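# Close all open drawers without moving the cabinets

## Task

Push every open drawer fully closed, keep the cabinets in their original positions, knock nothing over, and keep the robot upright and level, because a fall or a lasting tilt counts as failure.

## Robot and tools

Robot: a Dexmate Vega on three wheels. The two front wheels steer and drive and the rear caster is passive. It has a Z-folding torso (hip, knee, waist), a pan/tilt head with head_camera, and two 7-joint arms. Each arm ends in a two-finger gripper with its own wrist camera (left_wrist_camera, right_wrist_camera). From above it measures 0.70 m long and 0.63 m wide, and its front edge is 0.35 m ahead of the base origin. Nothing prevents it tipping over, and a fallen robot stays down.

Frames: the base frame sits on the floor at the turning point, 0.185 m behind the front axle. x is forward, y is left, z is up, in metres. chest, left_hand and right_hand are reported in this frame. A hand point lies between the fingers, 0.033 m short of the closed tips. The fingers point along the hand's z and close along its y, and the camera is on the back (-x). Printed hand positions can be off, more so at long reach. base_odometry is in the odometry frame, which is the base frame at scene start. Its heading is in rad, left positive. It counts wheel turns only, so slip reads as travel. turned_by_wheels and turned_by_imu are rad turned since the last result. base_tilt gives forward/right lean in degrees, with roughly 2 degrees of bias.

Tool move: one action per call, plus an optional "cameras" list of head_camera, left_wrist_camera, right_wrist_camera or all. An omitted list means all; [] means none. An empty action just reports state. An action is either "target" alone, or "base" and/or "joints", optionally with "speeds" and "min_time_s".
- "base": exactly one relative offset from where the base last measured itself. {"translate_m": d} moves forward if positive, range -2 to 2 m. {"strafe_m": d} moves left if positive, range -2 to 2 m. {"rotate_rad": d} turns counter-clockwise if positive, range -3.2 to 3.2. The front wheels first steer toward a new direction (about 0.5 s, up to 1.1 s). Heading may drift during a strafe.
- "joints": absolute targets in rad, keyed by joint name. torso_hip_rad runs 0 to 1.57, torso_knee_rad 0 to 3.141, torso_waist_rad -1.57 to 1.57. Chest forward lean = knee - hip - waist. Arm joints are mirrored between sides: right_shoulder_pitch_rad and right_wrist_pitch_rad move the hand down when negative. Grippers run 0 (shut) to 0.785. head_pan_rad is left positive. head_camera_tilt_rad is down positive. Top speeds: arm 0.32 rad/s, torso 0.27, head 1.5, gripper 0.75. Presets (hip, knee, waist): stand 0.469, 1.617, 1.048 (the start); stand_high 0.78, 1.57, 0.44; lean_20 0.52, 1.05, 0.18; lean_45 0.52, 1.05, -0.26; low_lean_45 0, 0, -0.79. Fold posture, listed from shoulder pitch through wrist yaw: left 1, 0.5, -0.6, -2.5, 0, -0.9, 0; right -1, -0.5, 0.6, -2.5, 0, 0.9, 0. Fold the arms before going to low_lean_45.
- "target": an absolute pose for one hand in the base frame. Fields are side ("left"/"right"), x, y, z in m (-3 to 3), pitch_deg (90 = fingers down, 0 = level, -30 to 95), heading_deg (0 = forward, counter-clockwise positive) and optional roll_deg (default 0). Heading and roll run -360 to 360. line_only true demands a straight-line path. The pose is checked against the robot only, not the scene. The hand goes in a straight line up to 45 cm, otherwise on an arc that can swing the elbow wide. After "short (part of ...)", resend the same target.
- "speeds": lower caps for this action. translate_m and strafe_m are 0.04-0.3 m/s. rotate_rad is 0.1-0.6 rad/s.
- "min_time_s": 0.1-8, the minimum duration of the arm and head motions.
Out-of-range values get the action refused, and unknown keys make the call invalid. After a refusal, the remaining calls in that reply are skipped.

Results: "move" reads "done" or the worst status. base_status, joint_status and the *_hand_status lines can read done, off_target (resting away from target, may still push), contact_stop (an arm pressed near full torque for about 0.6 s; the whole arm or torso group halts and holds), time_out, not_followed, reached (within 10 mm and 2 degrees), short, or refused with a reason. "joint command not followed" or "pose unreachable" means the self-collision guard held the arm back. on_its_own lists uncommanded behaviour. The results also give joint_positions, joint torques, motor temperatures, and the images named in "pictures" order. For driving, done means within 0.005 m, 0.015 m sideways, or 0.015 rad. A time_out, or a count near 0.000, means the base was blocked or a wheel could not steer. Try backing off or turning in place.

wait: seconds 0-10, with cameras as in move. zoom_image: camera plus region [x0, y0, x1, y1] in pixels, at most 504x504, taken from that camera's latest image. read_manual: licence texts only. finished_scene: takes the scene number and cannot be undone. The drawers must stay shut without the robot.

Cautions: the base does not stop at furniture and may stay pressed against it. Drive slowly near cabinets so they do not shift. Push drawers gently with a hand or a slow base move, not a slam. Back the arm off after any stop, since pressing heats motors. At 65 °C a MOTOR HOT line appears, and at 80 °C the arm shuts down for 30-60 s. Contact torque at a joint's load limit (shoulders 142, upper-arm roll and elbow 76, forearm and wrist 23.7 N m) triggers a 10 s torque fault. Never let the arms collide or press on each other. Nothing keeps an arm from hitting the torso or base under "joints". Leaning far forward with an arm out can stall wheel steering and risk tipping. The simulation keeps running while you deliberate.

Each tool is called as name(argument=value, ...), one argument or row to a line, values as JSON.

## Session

move(
  joints={"head_pan_rad":1.4,"head_camera_tilt_rad":0.2},
  cameras=["head_camera"],
)

move(
  joints={"head_pan_rad":0,"left_elbow_rad":-1.9,"right_elbow_rad":-2.3,"left_shoulder_pitch_rad":1.9,"right_shoulder_pitch_rad":-1.9},
  cameras=["head_camera"],
)

move(
  joints={"head_pan_rad":-1.4},
  cameras=["head_camera"],
)

Scene clock: 1.60 s.
Joint torques (N m): left_arm=[5.14 0.29 1.46 -6.5 0.14 -0.54 -0.35] | right_arm=[-1.99 0.29 -0.81 -5.55 -0.09 1.87 0.15]
Motor temperatures (°C): left_arm=[27 30 30 30 34 38 35] | right_arm=[29 28 29 31 34 35 35]
move: done
base_odometry: x=+0.000 y=+0.000 heading=+0.000
turned_by_wheels: +0.000
turned_by_imu: +0.000
base_tilt: forward=+0.6 right=-0.1
base_status: not commanded
joint_positions: torso_hip_rad=+0.469 torso_knee_rad=+1.617 torso_waist_rad=+1.048 left_shoulder_pitch_rad=+2.199 left_shoulder_yaw_rad=+0.001 left_upper_arm_roll_rad=-0.010 left_elbow_rad=-1.084 left_forearm_roll_rad=+0.015 left_wrist_pitch_rad=-0.506 left_wrist_yaw_rad=-0.016 left_gripper_rad=+0.005 right_shoulder_pitch_rad=-2.184 right_shoulder_yaw_rad=+0.007 right_upper_arm_roll_rad=+0.010 right_elbow_rad=-1.115 right_forearm_roll_rad=+0.008 right_wrist_pitch_rad=+0.481 right_wrist_yaw_rad=-0.008 right_gripper_rad=+0.005 head_pan_rad=+1.400 head_tilt_rad=+0.000 head_camera_tilt_rad=+0.200
joint_status: all done
chest: x=-0.0111 y=+0.0000 z=+1.4155 quat_wxyz=(+0.999, +0.000, +0.050, +0.000) (m; base frame)
left_hand: x=+0.1921 y=+0.2282 z=+0.6022 quat_wxyz=(+0.417, +0.009, +0.909, -0.003) pitch_deg=+40.7 heading_deg=-1.0 roll_deg=+0.2 back=up (m; base frame)
right_hand: x=+0.2143 y=-0.2374 z=+0.6092 quat_wxyz=(+0.427, +0.011, +0.904, -0.007) pitch_deg=+39.5 heading_deg=-1.6 roll_deg=-0.2 back=up (m; base frame)
pictures: head_camera
Images, in order (width x height): head_camera 896x560.

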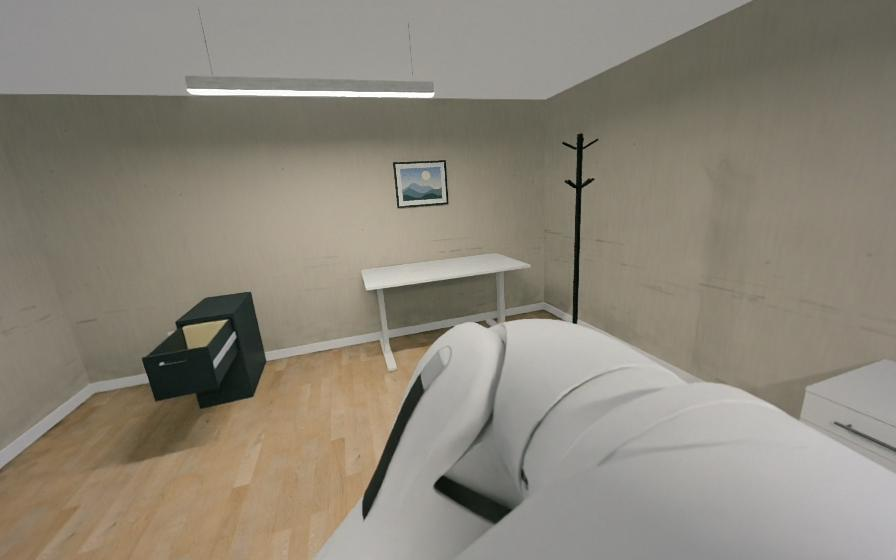

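Scene clock: 7.20 s.
Joint torques (N m): left_arm=[-8.8 1.14 0.12 -14.67 0.43 -2.52 0.1] | right_arm=[12.01 0.2 -0.89 -13.06 -0.03 1.45 0.29]
Motor temperatures (°C): left_arm=[27 30 30 30 34 38 35] | right_arm=[29 28 29 31 34 35 35]
move: done
base_odometry: x=+0.000 y=+0.000 heading=+0.000
turned_by_wheels: +0.000
turned_by_imu: +0.001
base_tilt: forward=+0.7 right=-0.1
base_status: not commanded
joint_positions: torso_hip_rad=+0.469 torso_knee_rad=+1.617 torso_waist_rad=+1.048 left_shoulder_pitch_rad=+1.901 left_shoulder_yaw_rad=+0.001 left_upper_arm_roll_rad=-0.010 left_elbow_rad=-1.899 left_forearm_roll_rad=+0.015 left_wrist_pitch_rad=-0.506 left_wrist_yaw_rad=-0.016 left_gripper_rad=+0.005 right_shoulder_pitch_rad=-1.902 right_shoulder_yaw_rad=+0.007 right_upper_arm_roll_rad=+0.010 right_elbow_rad=-2.294 right_forearm_roll_rad=+0.008 right_wrist_pitch_rad=+0.481 right_wrist_yaw_rad=-0.008 right_gripper_rad=+0.005 head_pan_rad=+0.000 head_tilt_rad=+0.000 head_camera_tilt_rad=+0.200
joint_status: all done
chest: x=-0.0111 y=+0.0000 z=+1.4155 quat_wxyz=(+0.999, +0.000, +0.050, +0.000) (m; base frame)
left_hand: x=+0.5557 y=+0.2269 z=+1.1955 quat_wxyz=(+0.835, +0.013, +0.551, +0.004) pitch_deg=-23.2 heading_deg=-1.1 roll_deg=+1.6 back=up (m; base frame)
right_hand: x=+0.4773 y=-0.2397 z=+1.4270 quat_wxyz=(+0.921, +0.010, +0.389, -0.004) pitch_deg=-44.2 heading_deg=-1.7 roll_deg=+1.2 back=up (m; base frame)
pictures: head_camera
Images, in order (width x height): head_camera 896x560.

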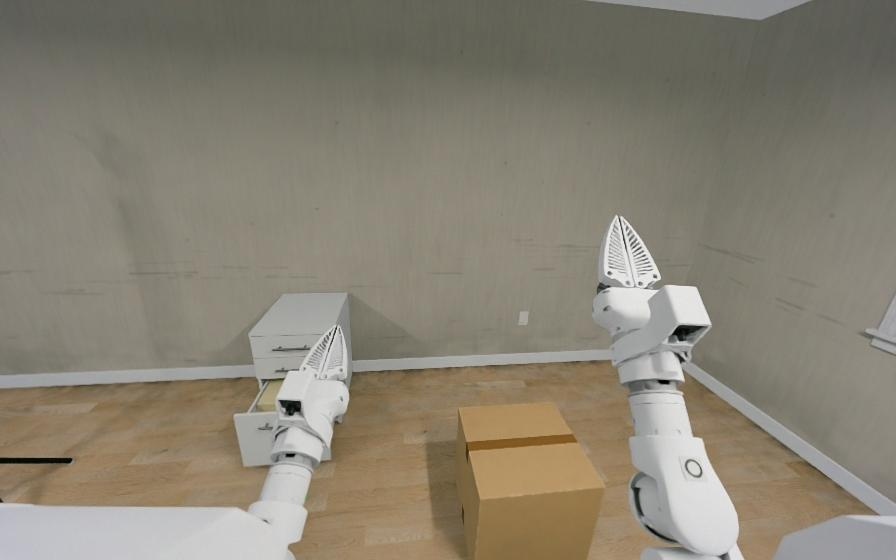

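Scene clock: 8.80 s.
Joint torques (N m): left_arm=[-7.2 -2.34 1.47 -13.49 -0.49 -2.33 -0.42] | right_arm=[11.7 0.26 -0.64 -12.09 -0.12 2.02 0.15]
Motor temperatures (°C): left_arm=[27 30 30 30 34 38 35] | right_arm=[29 28 29 31 34 35 35]
move: done
base_odometry: x=+0.000 y=+0.000 heading=+0.000
turned_by_wheels: +0.000
turned_by_imu: +0.000
base_tilt: forward=+0.6 right=+0.0
base_status: not commanded
joint_positions: torso_hip_rad=+0.469 torso_knee_rad=+1.617 torso_waist_rad=+1.048 left_shoulder_pitch_rad=+1.900 left_shoulder_yaw_rad=+0.001 left_upper_arm_roll_rad=-0.010 left_elbow_rad=-1.900 left_forearm_roll_rad=+0.015 left_wrist_pitch_rad=-0.506 left_wrist_yaw_rad=-0.016 left_gripper_rad=+0.005 right_shoulder_pitch_rad=-1.901 right_shoulder_yaw_rad=+0.007 right_upper_arm_roll_rad=+0.010 right_elbow_rad=-2.299 right_forearm_roll_rad=+0.008 right_wrist_pitch_rad=+0.481 right_wrist_yaw_rad=-0.008 right_gripper_rad=+0.005 head_pan_rad=-1.400 head_tilt_rad=+0.000 head_camera_tilt_rad=+0.200
joint_status: all done
chest: x=-0.0111 y=+0.0000 z=+1.4155 quat_wxyz=(+0.999, +0.000, +0.050, +0.000) (m; base frame)
left_hand: x=+0.5557 y=+0.2269 z=+1.1960 quat_wxyz=(+0.835, +0.013, +0.550, +0.004) pitch_deg=-23.2 heading_deg=-1.1 roll_deg=+1.6 back=up (m; base frame)
right_hand: x=+0.4755 y=-0.2397 z=+1.4309 quat_wxyz=(+0.923, +0.010, +0.385, -0.004) pitch_deg=-44.6 heading_deg=-1.7 roll_deg=+1.2 back=up (m; base frame)
pictures: head_camera
Images, in order (width x height): head_camera 896x560.

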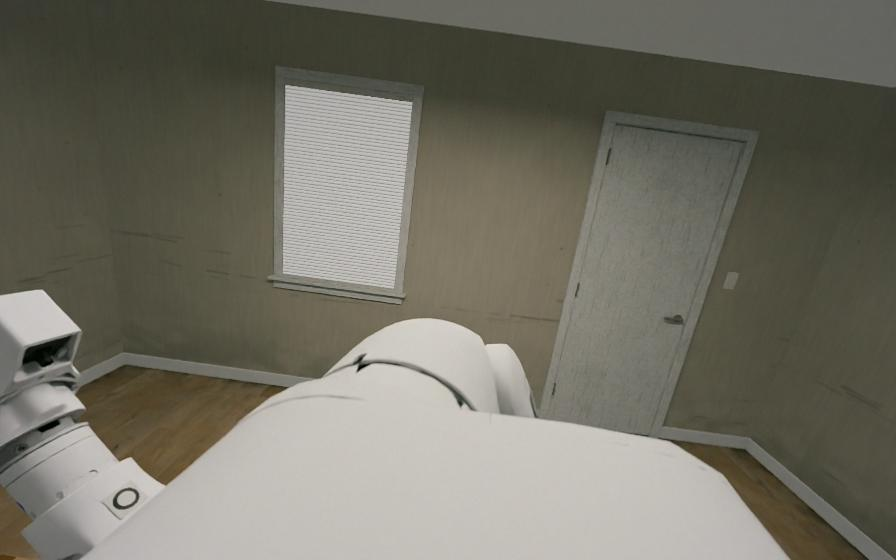

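move(
  base={"rotate_rad":0.066},
  joints={"head_pan_rad":0.0,"head_camera_tilt_rad":-0.1,"torso_hip_rad":0,"torso_knee_rad":0.5,"torso_waist_rad":0},
  cameras=[],
)

move(
  target={"side":"left","x":0.6,"y":0.2,"z":0.23,"pitch_deg":45,"heading_deg":0},
  cameras=[],
)

move(
  base={"strafe_m":0.46},
  cameras=["head_camera","left_wrist_camera"],
)

Scene clock: 35.20 s.
Joint torques (N m): left_arm=[0.09 0.44 -0.15 -13.21 0.42 -3.12 -0.06] | right_arm=[5.82 0.75 -0.7 -13.1 -0.15 2.26 0.16]
Motor temperatures (°C): left_arm=[27 30 30 31 34 39 35] | right_arm=[29 28 29 32 34 35 35]
move: done
base_odometry: x=+0.000 y=+0.000 heading=+0.066
turned_by_wheels: +0.066
turned_by_imu: +0.065
base_tilt: forward=+0.7 right=-0.1
base_status: done
joint_positions: torso_hip_rad=+0.000 torso_knee_rad=+0.500 torso_waist_rad=+0.000 left_shoulder_pitch_rad=+1.900 left_shoulder_yaw_rad=+0.001 left_upper_arm_roll_rad=-0.010 left_elbow_rad=-1.900 left_forearm_roll_rad=+0.015 left_wrist_pitch_rad=-0.506 left_wrist_yaw_rad=-0.016 left_gripper_rad=+0.005 right_shoulder_pitch_rad=-1.900 right_shoulder_yaw_rad=+0.007 right_upper_arm_roll_rad=+0.010 right_elbow_rad=-2.300 right_forearm_roll_rad=+0.008 right_wrist_pitch_rad=+0.481 right_wrist_yaw_rad=-0.008 right_gripper_rad=+0.005 head_pan_rad=+0.000 head_tilt_rad=+0.000 head_camera_tilt_rad=-0.100
joint_status: all done
chest: x=+0.0121 y=+0.0000 z=+1.0850 quat_wxyz=(+0.969, +0.000, +0.247, +0.000) (m; base frame)
left_hand: x=+0.4488 y=+0.2269 z=+0.6622 quat_wxyz=(+0.709, +0.014, +0.705, +0.002) pitch_deg=-0.3 heading_deg=-1.0 roll_deg=+1.2 back=up (m; base frame)
right_hand: x=+0.4664 y=-0.2397 z=+0.9099 quat_wxyz=(+0.828, +0.009, +0.561, -0.006) pitch_deg=-21.8 heading_deg=-1.3 roll_deg=+0.5 back=up (m; base frame)
pictures: none
No camera images: "cameras" was empty.

Scene clock: 35.50 s.
Joint torques (N m): left_arm=[-1.83 -1.98 0.64 -12.58 -0.02 -3.01 0.16] | right_arm=[7.35 0.24 -0.57 -13.01 0 1.82 0.13]
Motor temperatures (°C): left_arm=[27 30 30 31 34 39 35] | right_arm=[29 28 29 32 34 35 35]
move: refused
base_odometry: x=+0.000 y=+0.000 heading=+0.066
turned_by_wheels: +0.000
turned_by_imu: +0.000
base_tilt: forward=+0.6 right=-0.1
base_status: not commanded
joint_positions: torso_hip_rad=+0.000 torso_knee_rad=+0.500 torso_waist_rad=+0.000 left_shoulder_pitch_rad=+1.900 left_shoulder_yaw_rad=+0.001 left_upper_arm_roll_rad=-0.010 left_elbow_rad=-1.900 left_forearm_roll_rad=+0.015 left_wrist_pitch_rad=-0.506 left_wrist_yaw_rad=-0.016 left_gripper_rad=+0.005 right_shoulder_pitch_rad=-1.900 right_shoulder_yaw_rad=+0.007 right_upper_arm_roll_rad=+0.010 right_elbow_rad=-2.300 right_forearm_roll_rad=+0.008 right_wrist_pitch_rad=+0.481 right_wrist_yaw_rad=-0.008 right_gripper_rad=+0.005 head_pan_rad=+0.000 head_tilt_rad=+0.000 head_camera_tilt_rad=-0.100
joint_status: not commanded
chest: x=+0.0121 y=+0.0000 z=+1.0850 quat_wxyz=(+0.969, +0.000, +0.247, +0.000) (m; base frame)
left_hand: x=+0.4488 y=+0.2269 z=+0.6622 quat_wxyz=(+0.709, +0.014, +0.705, +0.002) pitch_deg=-0.3 heading_deg=-1.0 roll_deg=+1.2 back=up (m; base frame)
left_hand_status: refused: no posture of the arm gets there (out of reach): the closest leaves the hand 4.2 cm and 1 deg from the pose. Nothing moved.
right_hand: x=+0.4664 y=-0.2397 z=+0.9099 quat_wxyz=(+0.828, +0.009, +0.561, -0.006) pitch_deg=-21.8 heading_deg=-1.3 roll_deg=+0.5 back=up (m; base frame)
pictures: none
No camera images: "cameras" was empty.

not run: a stop came earlier in this reply.

move(
  base={"strafe_m":0.46},
  joints={"torso_knee_rad":0.35,"torso_waist_rad":-0.22,"head_camera_tilt_rad":-0.17},
  cameras=[],
)

move(
  target={"side":"left","x":0.58,"y":0.2,"z":0.23,"pitch_deg":48,"heading_deg":0},
  cameras=["head_camera","left_wrist_camera"],
)

Scene clock: 43.57 s.
Joint torques (N m): left_arm=[0.47 0.96 -0.09 -13.38 -0.04 -2.41 -0.35] | right_arm=[6.05 0.09 -0.56 -12.28 -0.08 2.5 0.21]
Motor temperatures (°C): left_arm=[27 30 30 31 34 39 35] | right_arm=[29 28 29 32 34 35 35]
move: done
base_odometry: x=-0.033 y=+0.458 heading=+0.072
turned_by_wheels: +0.006
turned_by_imu: +0.003
base_tilt: forward=+0.6 right=-0.1
base_status: done
joint_positions: torso_hip_rad=+0.000 torso_knee_rad=+0.350 torso_waist_rad=-0.220 left_shoulder_pitch_rad=+1.900 left_shoulder_yaw_rad=+0.001 left_upper_arm_roll_rad=-0.010 left_elbow_rad=-1.900 left_forearm_roll_rad=+0.015 left_wrist_pitch_rad=-0.506 left_wrist_yaw_rad=-0.016 left_gripper_rad=+0.005 right_shoulder_pitch_rad=-1.900 right_shoulder_yaw_rad=+0.007 right_upper_arm_roll_rad=+0.010 right_elbow_rad=-2.300 right_forearm_roll_rad=+0.008 right_wrist_pitch_rad=+0.481 right_wrist_yaw_rad=-0.008 right_gripper_rad=+0.005 head_pan_rad=+0.000 head_tilt_rad=+0.000 head_camera_tilt_rad=-0.170
joint_status: all done
chest: x=+0.0026 y=+0.0000 z=+1.0231 quat_wxyz=(+0.960, +0.000, +0.281, +0.000) (m; base frame)
left_hand: x=+0.4086 y=+0.2269 z=+0.5708 quat_wxyz=(+0.684, +0.014, +0.729, +0.001) pitch_deg=+3.7 heading_deg=-1.0 roll_deg=+1.2 back=up (m; base frame)
right_hand: x=+0.4434 y=-0.2397 z=+0.8167 quat_wxyz=(+0.808, +0.009, +0.590, -0.006) pitch_deg=-17.7 heading_deg=-1.3 roll_deg=+0.4 back=up (m; base frame)
pictures: none
No camera images: "cameras" was empty.

Scene clock: 49.93 s.
Joint torques (N m): left_arm=[-16.87 -6.48 -1.14 -9.52 0.04 -2.64 0.54] | right_arm=[6.59 0.1 -0.66 -12.05 -0.08 2.47 0.08]
Motor temperatures (°C): left_arm=[27 30 30 31 34 39 35] | right_arm=[29 28 29 33 34 35 35]
move: done
base_odometry: x=-0.033 y=+0.458 heading=+0.072
turned_by_wheels: +0.000
turned_by_imu: +0.001
base_tilt: forward=+0.6 right=-0.1
base_status: not commanded
joint_positions: torso_hip_rad=+0.000 torso_knee_rad=+0.350 torso_waist_rad=-0.220 left_shoulder_pitch_rad=+0.893 left_shoulder_yaw_rad=-0.057 left_upper_arm_roll_rad=-0.002 left_elbow_rad=-0.892 left_forearm_roll_rad=+0.036 left_wrist_pitch_rad=+0.266 left_wrist_yaw_rad=+0.036 left_gripper_rad=+0.005 right_shoulder_pitch_rad=-1.900 right_shoulder_yaw_rad=+0.007 right_upper_arm_roll_rad=+0.010 right_elbow_rad=-2.300 right_forearm_roll_rad=+0.008 right_wrist_pitch_rad=+0.481 right_wrist_yaw_rad=-0.008 right_gripper_rad=+0.005 head_pan_rad=+0.000 head_tilt_rad=+0.000 head_camera_tilt_rad=-0.170
joint_status: not commanded
chest: x=+0.0026 y=+0.0000 z=+1.0231 quat_wxyz=(+0.960, +0.000, +0.281, +0.000) (m; base frame)
left_hand: x=+0.5794 y=+0.2000 z=+0.2303 quat_wxyz=(+0.359, +0.000, +0.933, +0.000) pitch_deg=+47.9 heading_deg=+0.0 roll_deg=+0.0 back=up (m; base frame)
left_hand_status: reached (straight line, planned for 4.8 s): 1 mm and 0.1 deg off.
right_hand: x=+0.4434 y=-0.2397 z=+0.8167 quat_wxyz=(+0.808, +0.009, +0.590, -0.006) pitch_deg=-17.7 heading_deg=-1.3 roll_deg=+0.4 back=up (m; base frame)
pictures: head_camera, left_wrist_camera
Images, in order (width x height): head_camera 896x560, left_wrist_camera 672x420.

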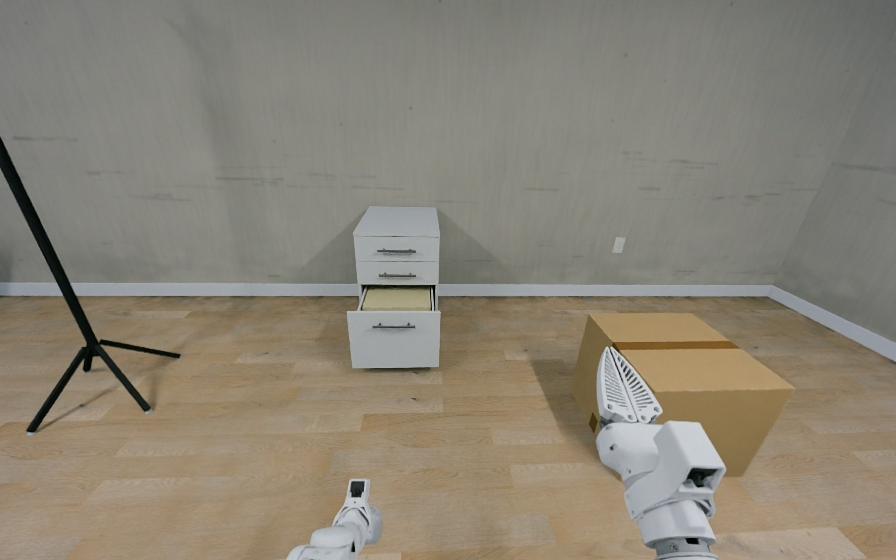

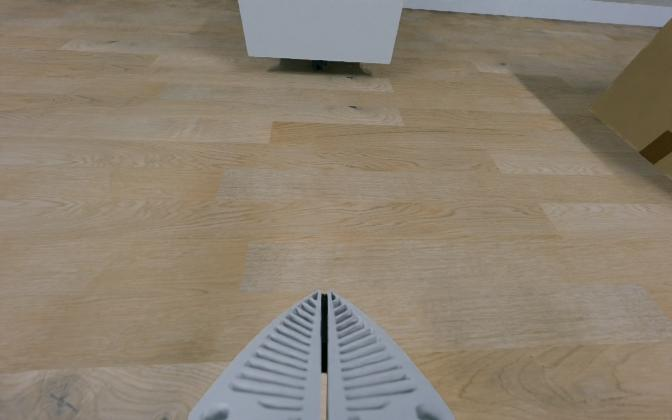

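move(
  base={"translate_m":0.62},
  cameras=[],
)

move(
  base={"translate_m":0.18},
  speeds={"translate_m":0.1},
  cameras=["head_camera","left_wrist_camera"],
)

Scene clock: 62.83 s.
Joint torques (N m): left_arm=[-12.85 -2.61 -2.03 -11.45 -0.27 -2.65 0.28] | right_arm=[5.38 0.51 -0.53 -12.42 0.02 2.26 0.02]
Motor temperatures (°C): left_arm=[28 30 30 31 34 39 35] | right_arm=[29 28 29 33 34 35 35]
move: done
base_odometry: x=+0.585 y=+0.504 heading=+0.072
turned_by_wheels: -0.001
turned_by_imu: +0.000
base_tilt: forward=+0.8 right=+0.0
base_status: done
joint_positions: torso_hip_rad=+0.000 torso_knee_rad=+0.350 torso_waist_rad=-0.220 left_shoulder_pitch_rad=+0.889 left_shoulder_yaw_rad=-0.057 left_upper_arm_roll_rad=-0.002 left_elbow_rad=-0.886 left_forearm_roll_rad=+0.036 left_wrist_pitch_rad=+0.266 left_wrist_yaw_rad=+0.036 left_gripper_rad=+0.005 right_shoulder_pitch_rad=-1.900 right_shoulder_yaw_rad=+0.007 right_upper_arm_roll_rad=+0.010 right_elbow_rad=-2.300 right_forearm_roll_rad=+0.008 right_wrist_pitch_rad=+0.481 right_wrist_yaw_rad=-0.008 right_gripper_rad=+0.005 head_pan_rad=+0.000 head_tilt_rad=+0.000 head_camera_tilt_rad=-0.170
joint_status: not commanded
chest: x=+0.0026 y=+0.0000 z=+1.0231 quat_wxyz=(+0.960, +0.000, +0.281, +0.000) (m; base frame)
left_hand: x=+0.5797 y=+0.2000 z=+0.2297 quat_wxyz=(+0.358, +0.000, +0.934, +0.000) pitch_deg=+48.0 heading_deg=+0.0 roll_deg=+0.0 back=up (m; base frame)
right_hand: x=+0.4434 y=-0.2397 z=+0.8167 quat_wxyz=(+0.808, +0.009, +0.590, -0.006) pitch_deg=-17.7 heading_deg=-1.3 roll_deg=+0.4 back=up (m; base frame)
pictures: none
No camera images: "cameras" was empty.

Scene clock: 65.40 s.
Joint torques (N m): left_arm=[-12.51 -3.29 0.34 -12.06 -0.29 -1.6 0.48] | right_arm=[5.51 0.18 -0.49 -11.64 -0.13 2.59 0]
Motor temperatures (°C): left_arm=[28 30 30 31 34 39 35] | right_arm=[29 28 29 33 34 35 35]
move: done
base_odometry: x=+0.765 y=+0.517 heading=+0.071
turned_by_wheels: +0.000
turned_by_imu: +0.000
base_tilt: forward=+0.6 right=-0.1
base_status: done
joint_positions: torso_hip_rad=+0.000 torso_knee_rad=+0.350 torso_waist_rad=-0.220 left_shoulder_pitch_rad=+0.889 left_shoulder_yaw_rad=-0.057 left_upper_arm_roll_rad=-0.002 left_elbow_rad=-0.886 left_forearm_roll_rad=+0.036 left_wrist_pitch_rad=+0.266 left_wrist_yaw_rad=+0.036 left_gripper_rad=+0.005 right_shoulder_pitch_rad=-1.900 right_shoulder_yaw_rad=+0.007 right_upper_arm_roll_rad=+0.010 right_elbow_rad=-2.300 right_forearm_roll_rad=+0.008 right_wrist_pitch_rad=+0.481 right_wrist_yaw_rad=-0.008 right_gripper_rad=+0.005 head_pan_rad=+0.000 head_tilt_rad=+0.000 head_camera_tilt_rad=-0.170
joint_status: not commanded
chest: x=+0.0026 y=+0.0000 z=+1.0231 quat_wxyz=(+0.960, +0.000, +0.281, +0.000) (m; base frame)
left_hand: x=+0.5796 y=+0.2000 z=+0.2296 quat_wxyz=(+0.358, +0.000, +0.934, +0.000) pitch_deg=+48.0 heading_deg=+0.0 roll_deg=+0.0 back=up (m; base frame)
right_hand: x=+0.4435 y=-0.2397 z=+0.8166 quat_wxyz=(+0.808, +0.009, +0.590, -0.006) pitch_deg=-17.7 heading_deg=-1.3 roll_deg=+0.4 back=up (m; base frame)
pictures: head_camera, left_wrist_camera
Images, in order (width x height): head_camera 896x560, left_wrist_camera 672x420.

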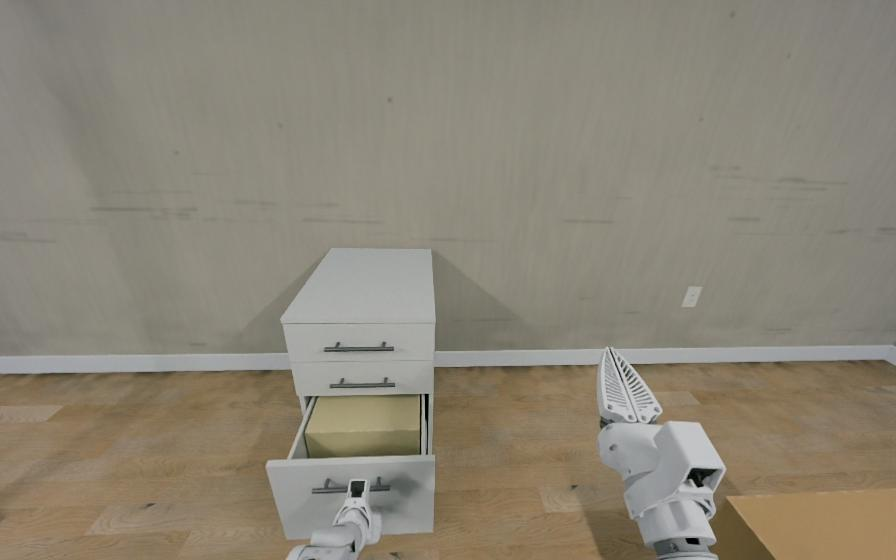

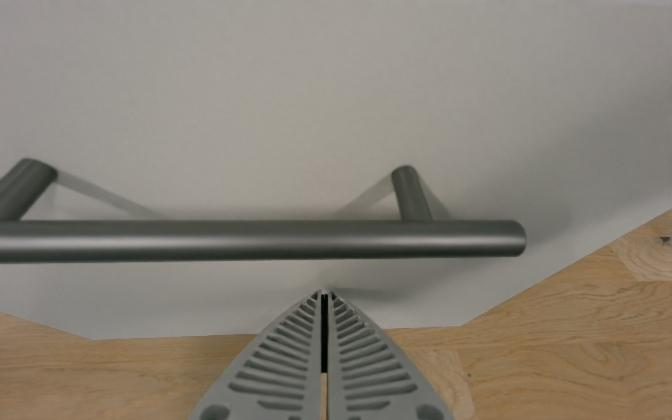

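move(
  base={"translate_m":0.17},
  speeds={"translate_m":0.09},
  cameras=["head_camera","left_wrist_camera"],
)

Scene clock: 73.47 s.
Joint torques (N m): left_arm=[-16.55 -1.62 0.59 -11.82 -0.16 -1.84 -0.56] | right_arm=[5.62 0.07 -0.28 -13.02 -0.07 2.51 0.16]
Motor temperatures (°C): left_arm=[28 30 30 31 34 39 35] | right_arm=[29 28 29 33 34 35 35]
move: done
base_odometry: x=+0.934 y=+0.530 heading=+0.071
turned_by_wheels: +0.000
turned_by_imu: +0.001
base_tilt: forward=+0.7 right=-0.1
base_status: done
joint_positions: torso_hip_rad=+0.000 torso_knee_rad=+0.350 torso_waist_rad=-0.220 left_shoulder_pitch_rad=+0.889 left_shoulder_yaw_rad=-0.057 left_upper_arm_roll_rad=-0.002 left_elbow_rad=-0.886 left_forearm_roll_rad=+0.036 left_wrist_pitch_rad=+0.266 left_wrist_yaw_rad=+0.036 left_gripper_rad=+0.005 right_shoulder_pitch_rad=-1.900 right_shoulder_yaw_rad=+0.007 right_upper_arm_roll_rad=+0.010 right_elbow_rad=-2.300 right_forearm_roll_rad=+0.008 right_wrist_pitch_rad=+0.480 right_wrist_yaw_rad=-0.008 right_gripper_rad=+0.005 head_pan_rad=+0.000 head_tilt_rad=+0.000 head_camera_tilt_rad=-0.170
joint_status: not commanded
chest: x=+0.0026 y=+0.0000 z=+1.0231 quat_wxyz=(+0.960, +0.000, +0.281, +0.000) (m; base frame)
left_hand: x=+0.5795 y=+0.2001 z=+0.2295 quat_wxyz=(+0.358, +0.000, +0.934, +0.000) pitch_deg=+48.1 heading_deg=+0.0 roll_deg=+0.0 back=up (m; base frame)
right_hand: x=+0.4435 y=-0.2397 z=+0.8166 quat_wxyz=(+0.808, +0.009, +0.590, -0.006) pitch_deg=-17.7 heading_deg=-1.3 roll_deg=+0.4 back=up (m; base frame)
pictures: head_camera, left_wrist_camera
Images, in order (width x height): head_camera 896x560, left_wrist_camera 672x420.

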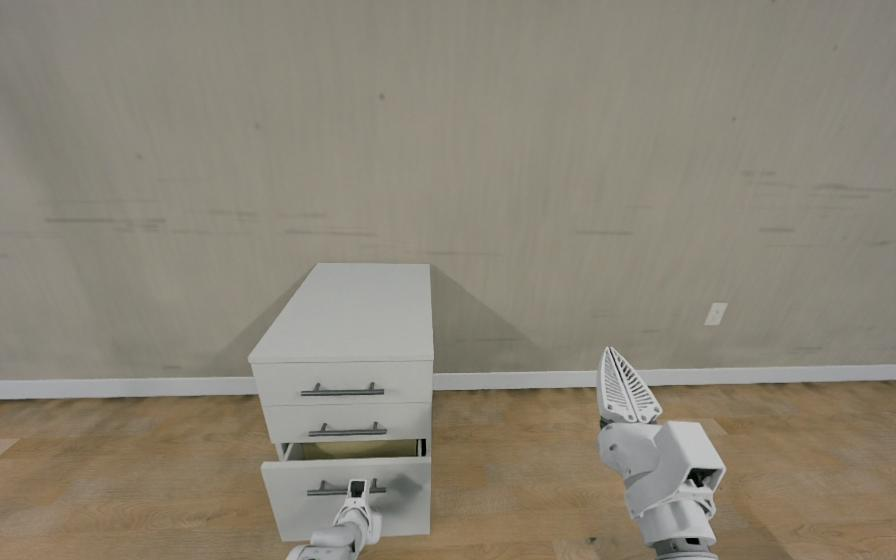

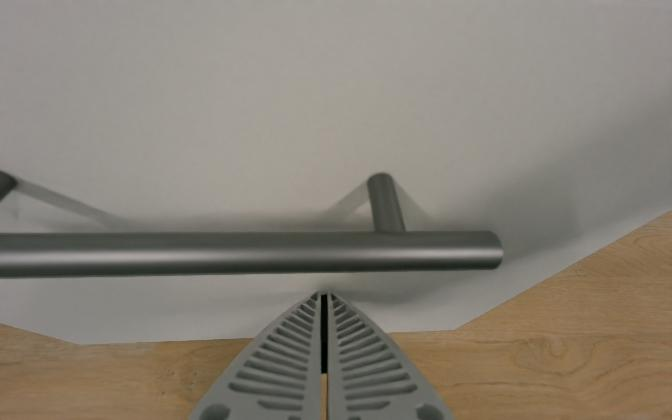

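move(
  base={"translate_m":0.08},
  speeds={"translate_m":0.07},
  cameras=["head_camera"],
)

Scene clock: 78.83 s.
Joint torques (N m): left_arm=[-17.61 -1.66 2.11 -14.66 -0.35 -4.22 -1.15] | right_arm=[5.58 -0.3 -0.34 -11.91 -0.11 2.85 0.16]
Motor temperatures (°C): left_arm=[28 30 30 31 34 39 35] | right_arm=[29 28 29 33 34 35 35]
move: done
base_odometry: x=+1.014 y=+0.536 heading=+0.071
turned_by_wheels: +0.000
turned_by_imu: +0.001
base_tilt: forward=+0.6 right=+0.0
base_status: done
joint_positions: torso_hip_rad=+0.000 torso_knee_rad=+0.350 torso_waist_rad=-0.220 left_shoulder_pitch_rad=+0.889 left_shoulder_yaw_rad=-0.057 left_upper_arm_roll_rad=-0.002 left_elbow_rad=-0.886 left_forearm_roll_rad=+0.036 left_wrist_pitch_rad=+0.267 left_wrist_yaw_rad=+0.036 left_gripper_rad=+0.005 right_shoulder_pitch_rad=-1.900 right_shoulder_yaw_rad=+0.007 right_upper_arm_roll_rad=+0.010 right_elbow_rad=-2.300 right_forearm_roll_rad=+0.008 right_wrist_pitch_rad=+0.480 right_wrist_yaw_rad=-0.008 right_gripper_rad=+0.005 head_pan_rad=+0.000 head_tilt_rad=+0.000 head_camera_tilt_rad=-0.170
joint_status: not commanded
chest: x=+0.0026 y=+0.0000 z=+1.0231 quat_wxyz=(+0.960, +0.000, +0.281, +0.000) (m; base frame)
left_hand: x=+0.5791 y=+0.2002 z=+0.2292 quat_wxyz=(+0.357, +0.000, +0.934, +0.000) pitch_deg=+48.1 heading_deg=+0.0 roll_deg=+0.0 back=up (m; base frame)
right_hand: x=+0.4435 y=-0.2397 z=+0.8166 quat_wxyz=(+0.808, +0.009, +0.590, -0.006) pitch_deg=-17.7 heading_deg=-1.3 roll_deg=+0.4 back=up (m; base frame)
pictures: head_camera
Images, in order (width x height): head_camera 896x560.

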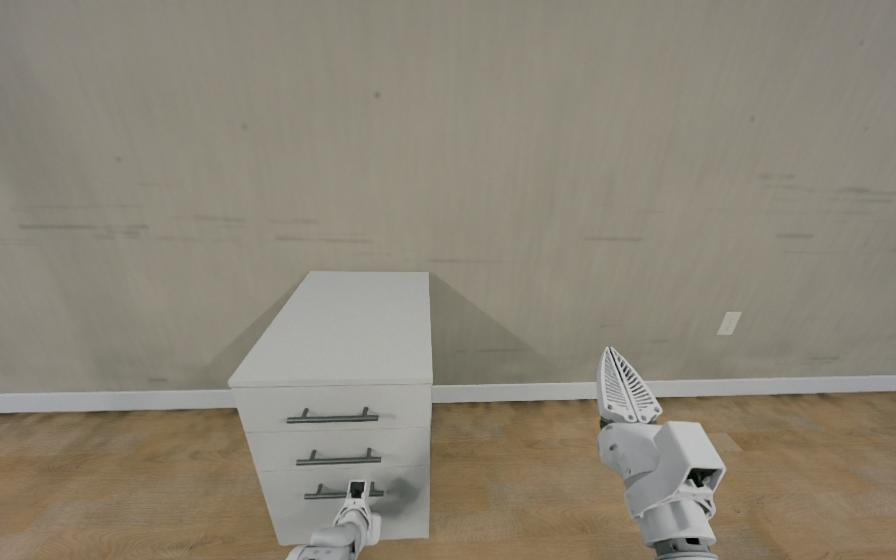

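Almost; a final push, then back off.

move(
  base={"translate_m":0.022},
  speeds={"translate_m":0.06},
  cameras=["head_camera"],
)

zoom_image(
  camera="head_camera",
  region=[220, 360, 450, 560],
)

Scene clock: 82.63 s.
Joint torques (N m): left_arm=[-24.75 -1.88 3.1 -22.44 0.51 -8.7 0.06] | right_arm=[4.98 0.56 -0.44 -11.75 -0.09 2.12 0.08]
Motor temperatures (°C): left_arm=[28 30 30 31 34 39 35] | right_arm=[29 28 29 33 34 35 35]
move: done
base_odometry: x=+1.036 y=+0.538 heading=+0.070
turned_by_wheels: +0.000
turned_by_imu: +0.000
base_tilt: forward=+0.7 right=+0.0
base_status: done
joint_positions: torso_hip_rad=+0.000 torso_knee_rad=+0.350 torso_waist_rad=-0.220 left_shoulder_pitch_rad=+0.890 left_shoulder_yaw_rad=-0.057 left_upper_arm_roll_rad=-0.002 left_elbow_rad=-0.885 left_forearm_roll_rad=+0.036 left_wrist_pitch_rad=+0.268 left_wrist_yaw_rad=+0.036 left_gripper_rad=+0.004 right_shoulder_pitch_rad=-1.900 right_shoulder_yaw_rad=+0.007 right_upper_arm_roll_rad=+0.010 right_elbow_rad=-2.300 right_forearm_roll_rad=+0.008 right_wrist_pitch_rad=+0.480 right_wrist_yaw_rad=-0.008 right_gripper_rad=+0.005 head_pan_rad=+0.000 head_tilt_rad=+0.000 head_camera_tilt_rad=-0.170
joint_status: not commanded
chest: x=+0.0026 y=+0.0000 z=+1.0231 quat_wxyz=(+0.960, +0.000, +0.281, +0.000) (m; base frame)
left_hand: x=+0.5781 y=+0.2000 z=+0.2283 quat_wxyz=(+0.356, +0.000, +0.934, +0.000) pitch_deg=+48.2 heading_deg=+0.0 roll_deg=+0.0 back=up (m; base frame)
right_hand: x=+0.4434 y=-0.2397 z=+0.8166 quat_wxyz=(+0.808, +0.009, +0.590, -0.006) pitch_deg=-17.7 heading_deg=-1.3 roll_deg=+0.4 back=up (m; base frame)
pictures: head_camera
Images, in order (width x height): head_camera 896x560.

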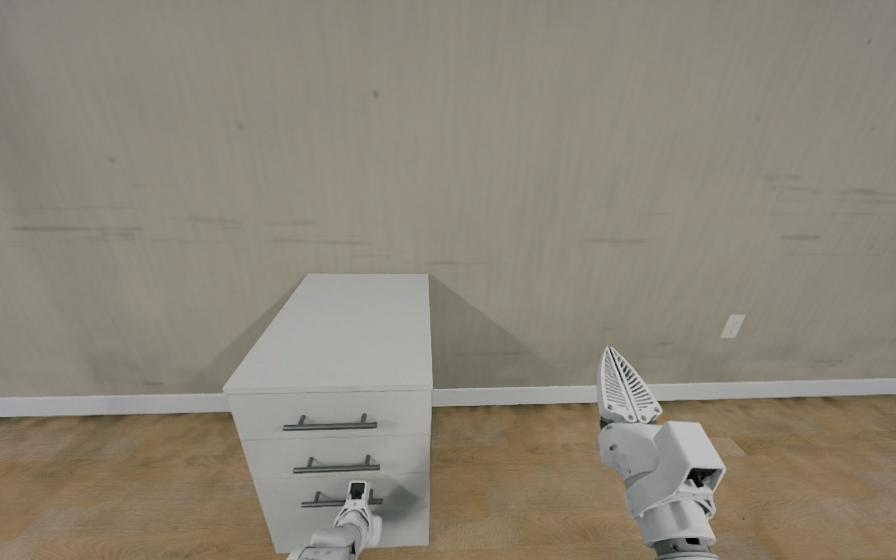

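Scaled by 2.191 from the camera's 896x560 image, which has a finer 960x600 frame.

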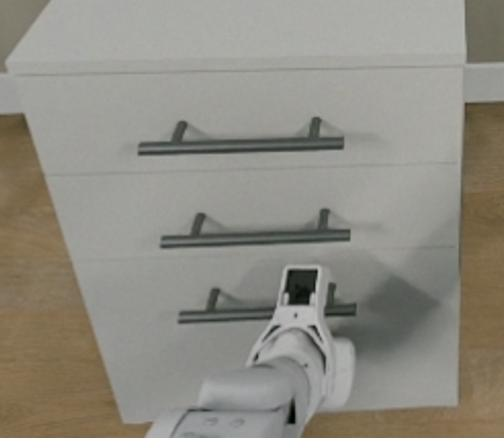

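move(
  base={"translate_m":-1.9},
  joints={"torso_knee_rad":0.5,"torso_waist_rad":0.0,"head_camera_tilt_rad":-0.1},
  cameras=["head_camera"],
)

zoom_image(
  camera="head_camera",
  region=[330, 170, 480, 320],
)

move(
  base={"rotate_rad":1.58},
  joints={"head_pan_rad":1.2,"left_shoulder_pitch_rad":1.351,"left_shoulder_yaw_rad":0.074,"left_upper_arm_roll_rad":0.12,"left_elbow_rad":-1.792,"left_forearm_roll_rad":-0.065,"left_wrist_pitch_rad":0.142,"left_wrist_yaw_rad":0.134},
  cameras=["head_camera"],
)

move(
  joints={"head_pan_rad":0},
  cameras=["head_camera","left_wrist_camera"],
)

Scene clock: 111.70 s.
Joint torques (N m): left_arm=[-12.84 -2.04 2.87 -10.93 0.05 -4 0.08] | right_arm=[5.89 -0.29 -0.48 -12.96 -0.07 2.05 0.21]
Motor temperatures (°C): left_arm=[30 30 30 33 34 43 35] | right_arm=[29 28 29 33 34 35 35]
move: done
base_odometry: x=-0.859 y=+0.399 heading=+0.070
turned_by_wheels: -0.001
turned_by_imu: +0.000
base_tilt: forward=+0.6 right=-0.1
base_status: done
joint_positions: torso_hip_rad=+0.000 torso_knee_rad=+0.500 torso_waist_rad=+0.000 left_shoulder_pitch_rad=+0.889 left_shoulder_yaw_rad=-0.057 left_upper_arm_roll_rad=-0.002 left_elbow_rad=-0.886 left_forearm_roll_rad=+0.036 left_wrist_pitch_rad=+0.266 left_wrist_yaw_rad=+0.036 left_gripper_rad=+0.005 right_shoulder_pitch_rad=-1.900 right_shoulder_yaw_rad=+0.007 right_upper_arm_roll_rad=+0.010 right_elbow_rad=-2.300 right_forearm_roll_rad=+0.008 right_wrist_pitch_rad=+0.480 right_wrist_yaw_rad=-0.008 right_gripper_rad=+0.005 head_pan_rad=+0.000 head_tilt_rad=+0.000 head_camera_tilt_rad=-0.100
joint_status: all done
chest: x=+0.0122 y=+0.0000 z=+1.0850 quat_wxyz=(+0.969, +0.000, +0.247, +0.000) (m; base frame)
left_hand: x=+0.6433 y=+0.2000 z=+0.3338 quat_wxyz=(+0.390, +0.000, +0.921, +0.000) pitch_deg=+44.0 heading_deg=+0.0 roll_deg=+0.0 back=up (m; base frame)
right_hand: x=+0.4664 y=-0.2397 z=+0.9098 quat_wxyz=(+0.828, +0.009, +0.561, -0.006) pitch_deg=-21.7 heading_deg=-1.3 roll_deg=+0.5 back=up (m; base frame)
pictures: head_camera
Images, in order (width x height): head_camera 896x560.

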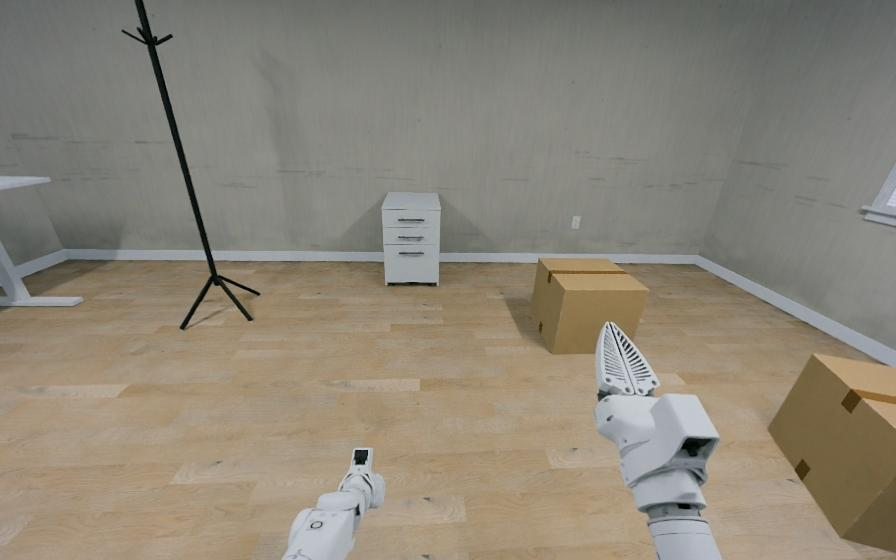

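Scaled by 3.360 from the camera's 896x560 image, which has a finer 960x600 frame.

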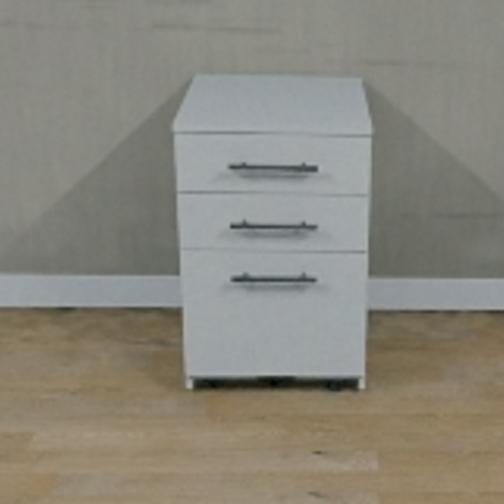

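Scene clock: 116.40 s.
Joint torques (N m): left_arm=[-1.71 1.35 2.73 -14.2 -0.51 -3.14 0.24] | right_arm=[6.56 0.05 -0.44 -12.06 -0.13 2.21 0.17]
Motor temperatures (°C): left_arm=[29 30 30 33 34 42 35] | right_arm=[29 28 29 33 34 35 35]
move: done
base_odometry: x=-0.859 y=+0.398 heading=+1.652
turned_by_wheels: +1.582
turned_by_imu: +1.549
base_tilt: forward=+0.7 right=+0.0
base_status: done
joint_positions: torso_hip_rad=+0.000 torso_knee_rad=+0.500 torso_waist_rad=+0.000 left_shoulder_pitch_rad=+1.348 left_shoulder_yaw_rad=+0.073 left_upper_arm_roll_rad=+0.119 left_elbow_rad=-1.786 left_forearm_roll_rad=-0.064 left_wrist_pitch_rad=+0.143 left_wrist_yaw_rad=+0.133 left_gripper_rad=+0.005 right_shoulder_pitch_rad=-1.900 right_shoulder_yaw_rad=+0.007 right_upper_arm_roll_rad=+0.010 right_elbow_rad=-2.300 right_forearm_roll_rad=+0.008 right_wrist_pitch_rad=+0.480 right_wrist_yaw_rad=-0.008 right_gripper_rad=+0.005 head_pan_rad=+1.200 head_tilt_rad=+0.000 head_camera_tilt_rad=-0.100
joint_status: all done
chest: x=+0.0122 y=+0.0000 z=+1.0850 quat_wxyz=(+0.969, +0.000, +0.247, +0.000) (m; base frame)
left_hand: x=+0.6506 y=+0.2004 z=+0.6172 quat_wxyz=(+0.628, +0.000, +0.779, +0.001) pitch_deg=+12.3 heading_deg=+0.0 roll_deg=+0.1 back=up (m; base frame)
right_hand: x=+0.4664 y=-0.2397 z=+0.9098 quat_wxyz=(+0.828, +0.009, +0.561, -0.006) pitch_deg=-21.7 heading_deg=-1.3 roll_deg=+0.5 back=up (m; base frame)
pictures: head_camera
Images, in order (width x height): head_camera 896x560.

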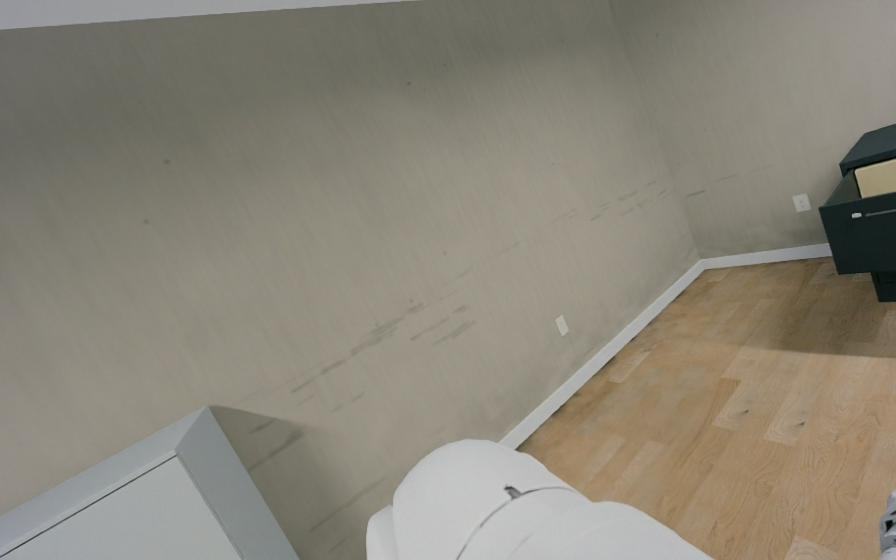

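Scene clock: 117.87 s.
Joint torques (N m): left_arm=[-3.24 0.97 3.03 -15.65 -0.12 -3.13 0.29] | right_arm=[6.02 0.02 -0.88 -13.23 -0.04 1.72 0.22]
Motor temperatures (°C): left_arm=[29 30 30 33 34 42 35] | right_arm=[29 28 29 33 34 35 35]
move: done
base_odometry: x=-0.859 y=+0.398 heading=+1.652
turned_by_wheels: +0.000
turned_by_imu: +0.000
base_tilt: forward=+0.6 right=+0.0
base_status: not commanded
joint_positions: torso_hip_rad=+0.000 torso_knee_rad=+0.500 torso_waist_rad=+0.000 left_shoulder_pitch_rad=+1.351 left_shoulder_yaw_rad=+0.074 left_upper_arm_roll_rad=+0.120 left_elbow_rad=-1.791 left_forearm_roll_rad=-0.065 left_wrist_pitch_rad=+0.142 left_wrist_yaw_rad=+0.134 left_gripper_rad=+0.005 right_shoulder_pitch_rad=-1.900 right_shoulder_yaw_rad=+0.007 right_upper_arm_roll_rad=+0.010 right_elbow_rad=-2.300 right_forearm_roll_rad=+0.008 right_wrist_pitch_rad=+0.480 right_wrist_yaw_rad=-0.008 right_gripper_rad=+0.005 head_pan_rad=+0.000 head_tilt_rad=+0.000 head_camera_tilt_rad=-0.100
joint_status: all done
chest: x=+0.0122 y=+0.0000 z=+1.0850 quat_wxyz=(+0.969, +0.000, +0.247, +0.000) (m; base frame)
left_hand: x=+0.6499 y=+0.1999 z=+0.6193 quat_wxyz=(+0.629, +0.000, +0.778, +0.000) pitch_deg=+12.1 heading_deg=+0.0 roll_deg=+0.0 back=up (m; base frame)
right_hand: x=+0.4664 y=-0.2397 z=+0.9098 quat_wxyz=(+0.828, +0.009, +0.561, -0.006) pitch_deg=-21.7 heading_deg=-1.3 roll_deg=+0.5 back=up (m; base frame)
pictures: head_camera, left_wrist_camera
Images, in order (width x height): head_camera 896x560, left_wrist_camera 672x420.

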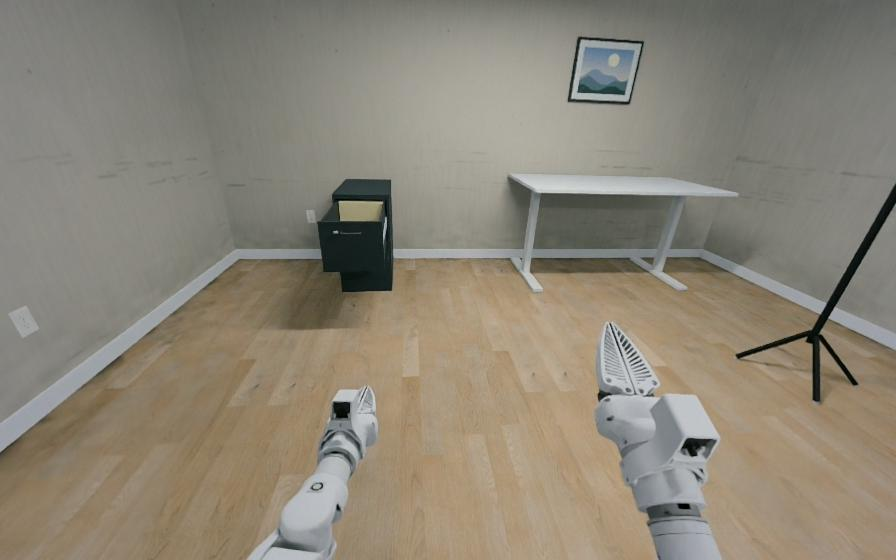

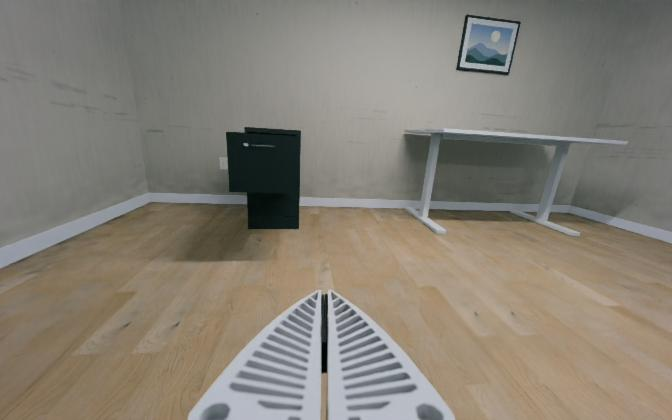

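move(
  base={"strafe_m":0.36},
  cameras=["head_camera","left_wrist_camera"],
)

move(
  base={"translate_m":0.9},
  cameras=["head_camera","left_wrist_camera"],
)

Scene clock: 144.20 s.
Joint torques (N m): left_arm=[-5.47 -0.64 2.12 -14.42 0.18 -2.63 -0.17] | right_arm=[7.15 0.17 -0.4 -12.73 -0.09 1.67 0.12]
Motor temperatures (°C): left_arm=[28 30 30 33 34 40 35] | right_arm=[29 28 29 33 34 35 35]
move: done
base_odometry: x=-1.217 y=+0.367 heading=+1.657
turned_by_wheels: +0.005
turned_by_imu: +0.003
base_tilt: forward=+0.7 right=-0.2
base_status: done
joint_positions: torso_hip_rad=+0.000 torso_knee_rad=+0.500 torso_waist_rad=+0.000 left_shoulder_pitch_rad=+1.351 left_shoulder_yaw_rad=+0.074 left_upper_arm_roll_rad=+0.120 left_elbow_rad=-1.792 left_forearm_roll_rad=-0.065 left_wrist_pitch_rad=+0.142 left_wrist_yaw_rad=+0.134 left_gripper_rad=+0.005 right_shoulder_pitch_rad=-1.900 right_shoulder_yaw_rad=+0.007 right_upper_arm_roll_rad=+0.010 right_elbow_rad=-2.300 right_forearm_roll_rad=+0.008 right_wrist_pitch_rad=+0.480 right_wrist_yaw_rad=-0.008 right_gripper_rad=+0.005 head_pan_rad=+0.000 head_tilt_rad=+0.000 head_camera_tilt_rad=-0.100
joint_status: not commanded
chest: x=+0.0122 y=+0.0000 z=+1.0850 quat_wxyz=(+0.969, +0.000, +0.248, +0.000) (m; base frame)
left_hand: x=+0.6499 y=+0.1998 z=+0.6194 quat_wxyz=(+0.629, +0.000, +0.777, +0.000) pitch_deg=+12.1 heading_deg=+0.0 roll_deg=+0.0 back=up (m; base frame)
right_hand: x=+0.4664 y=-0.2397 z=+0.9098 quat_wxyz=(+0.828, +0.009, +0.561, -0.006) pitch_deg=-21.7 heading_deg=-1.3 roll_deg=+0.5 back=up (m; base frame)
pictures: head_camera, left_wrist_camera
Images, in order (width x height): head_camera 896x560, left_wrist_camera 672x420.

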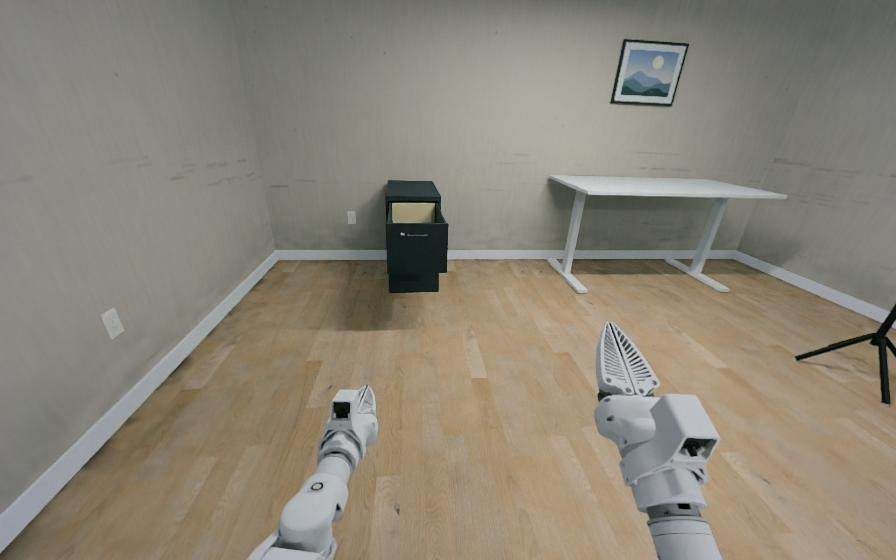

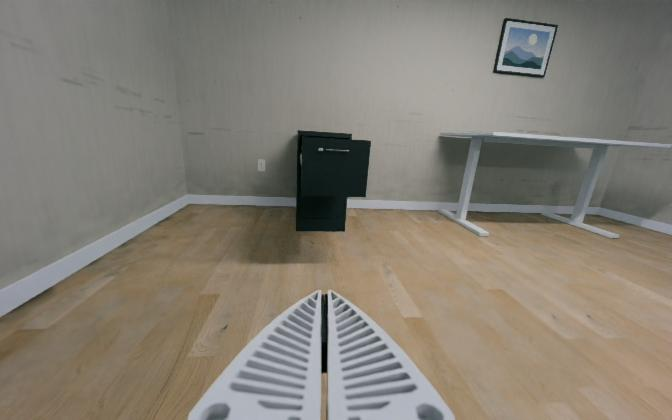

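Scene clock: 149.30 s.
Joint torques (N m): left_arm=[-7.6 1.89 0.5 -14.65 0.41 -2.6 0.14] | right_arm=[6.02 0.38 -0.43 -12.53 -0.12 2.41 0.1]
Motor temperatures (°C): left_arm=[28 30 30 32 34 40 35] | right_arm=[29 28 29 33 34 35 35]
move: done
base_odometry: x=-1.296 y=+1.263 heading=+1.656
turned_by_wheels: -0.001
turned_by_imu: +0.000
base_tilt: forward=+0.7 right=+0.0
base_status: done
joint_positions: torso_hip_rad=+0.000 torso_knee_rad=+0.500 torso_waist_rad=+0.000 left_shoulder_pitch_rad=+1.351 left_shoulder_yaw_rad=+0.074 left_upper_arm_roll_rad=+0.120 left_elbow_rad=-1.792 left_forearm_roll_rad=-0.065 left_wrist_pitch_rad=+0.142 left_wrist_yaw_rad=+0.134 left_gripper_rad=+0.005 right_shoulder_pitch_rad=-1.900 right_shoulder_yaw_rad=+0.007 right_upper_arm_roll_rad=+0.010 right_elbow_rad=-2.300 right_forearm_roll_rad=+0.008 right_wrist_pitch_rad=+0.480 right_wrist_yaw_rad=-0.008 right_gripper_rad=+0.005 head_pan_rad=+0.000 head_tilt_rad=+0.000 head_camera_tilt_rad=-0.100
joint_status: not commanded
chest: x=+0.0122 y=+0.0000 z=+1.0850 quat_wxyz=(+0.969, +0.000, +0.248, +0.000) (m; base frame)
left_hand: x=+0.6499 y=+0.1998 z=+0.6194 quat_wxyz=(+0.629, +0.000, +0.777, +0.000) pitch_deg=+12.1 heading_deg=+0.0 roll_deg=+0.0 back=up (m; base frame)
right_hand: x=+0.4664 y=-0.2397 z=+0.9098 quat_wxyz=(+0.828, +0.009, +0.561, -0.006) pitch_deg=-21.7 heading_deg=-1.3 roll_deg=+0.5 back=up (m; base frame)
pictures: head_camera, left_wrist_camera
Images, in order (width x height): head_camera 896x560, left_wrist_camera 672x420.

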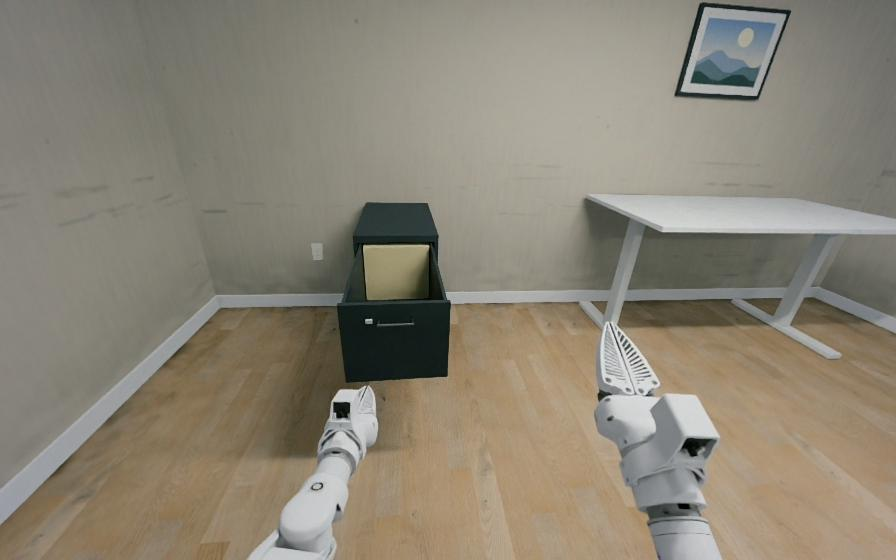

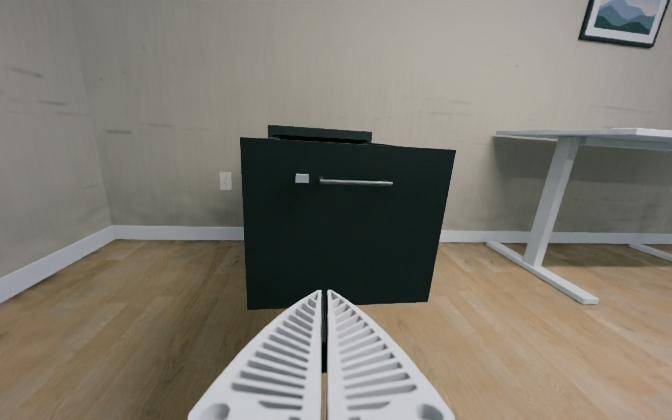

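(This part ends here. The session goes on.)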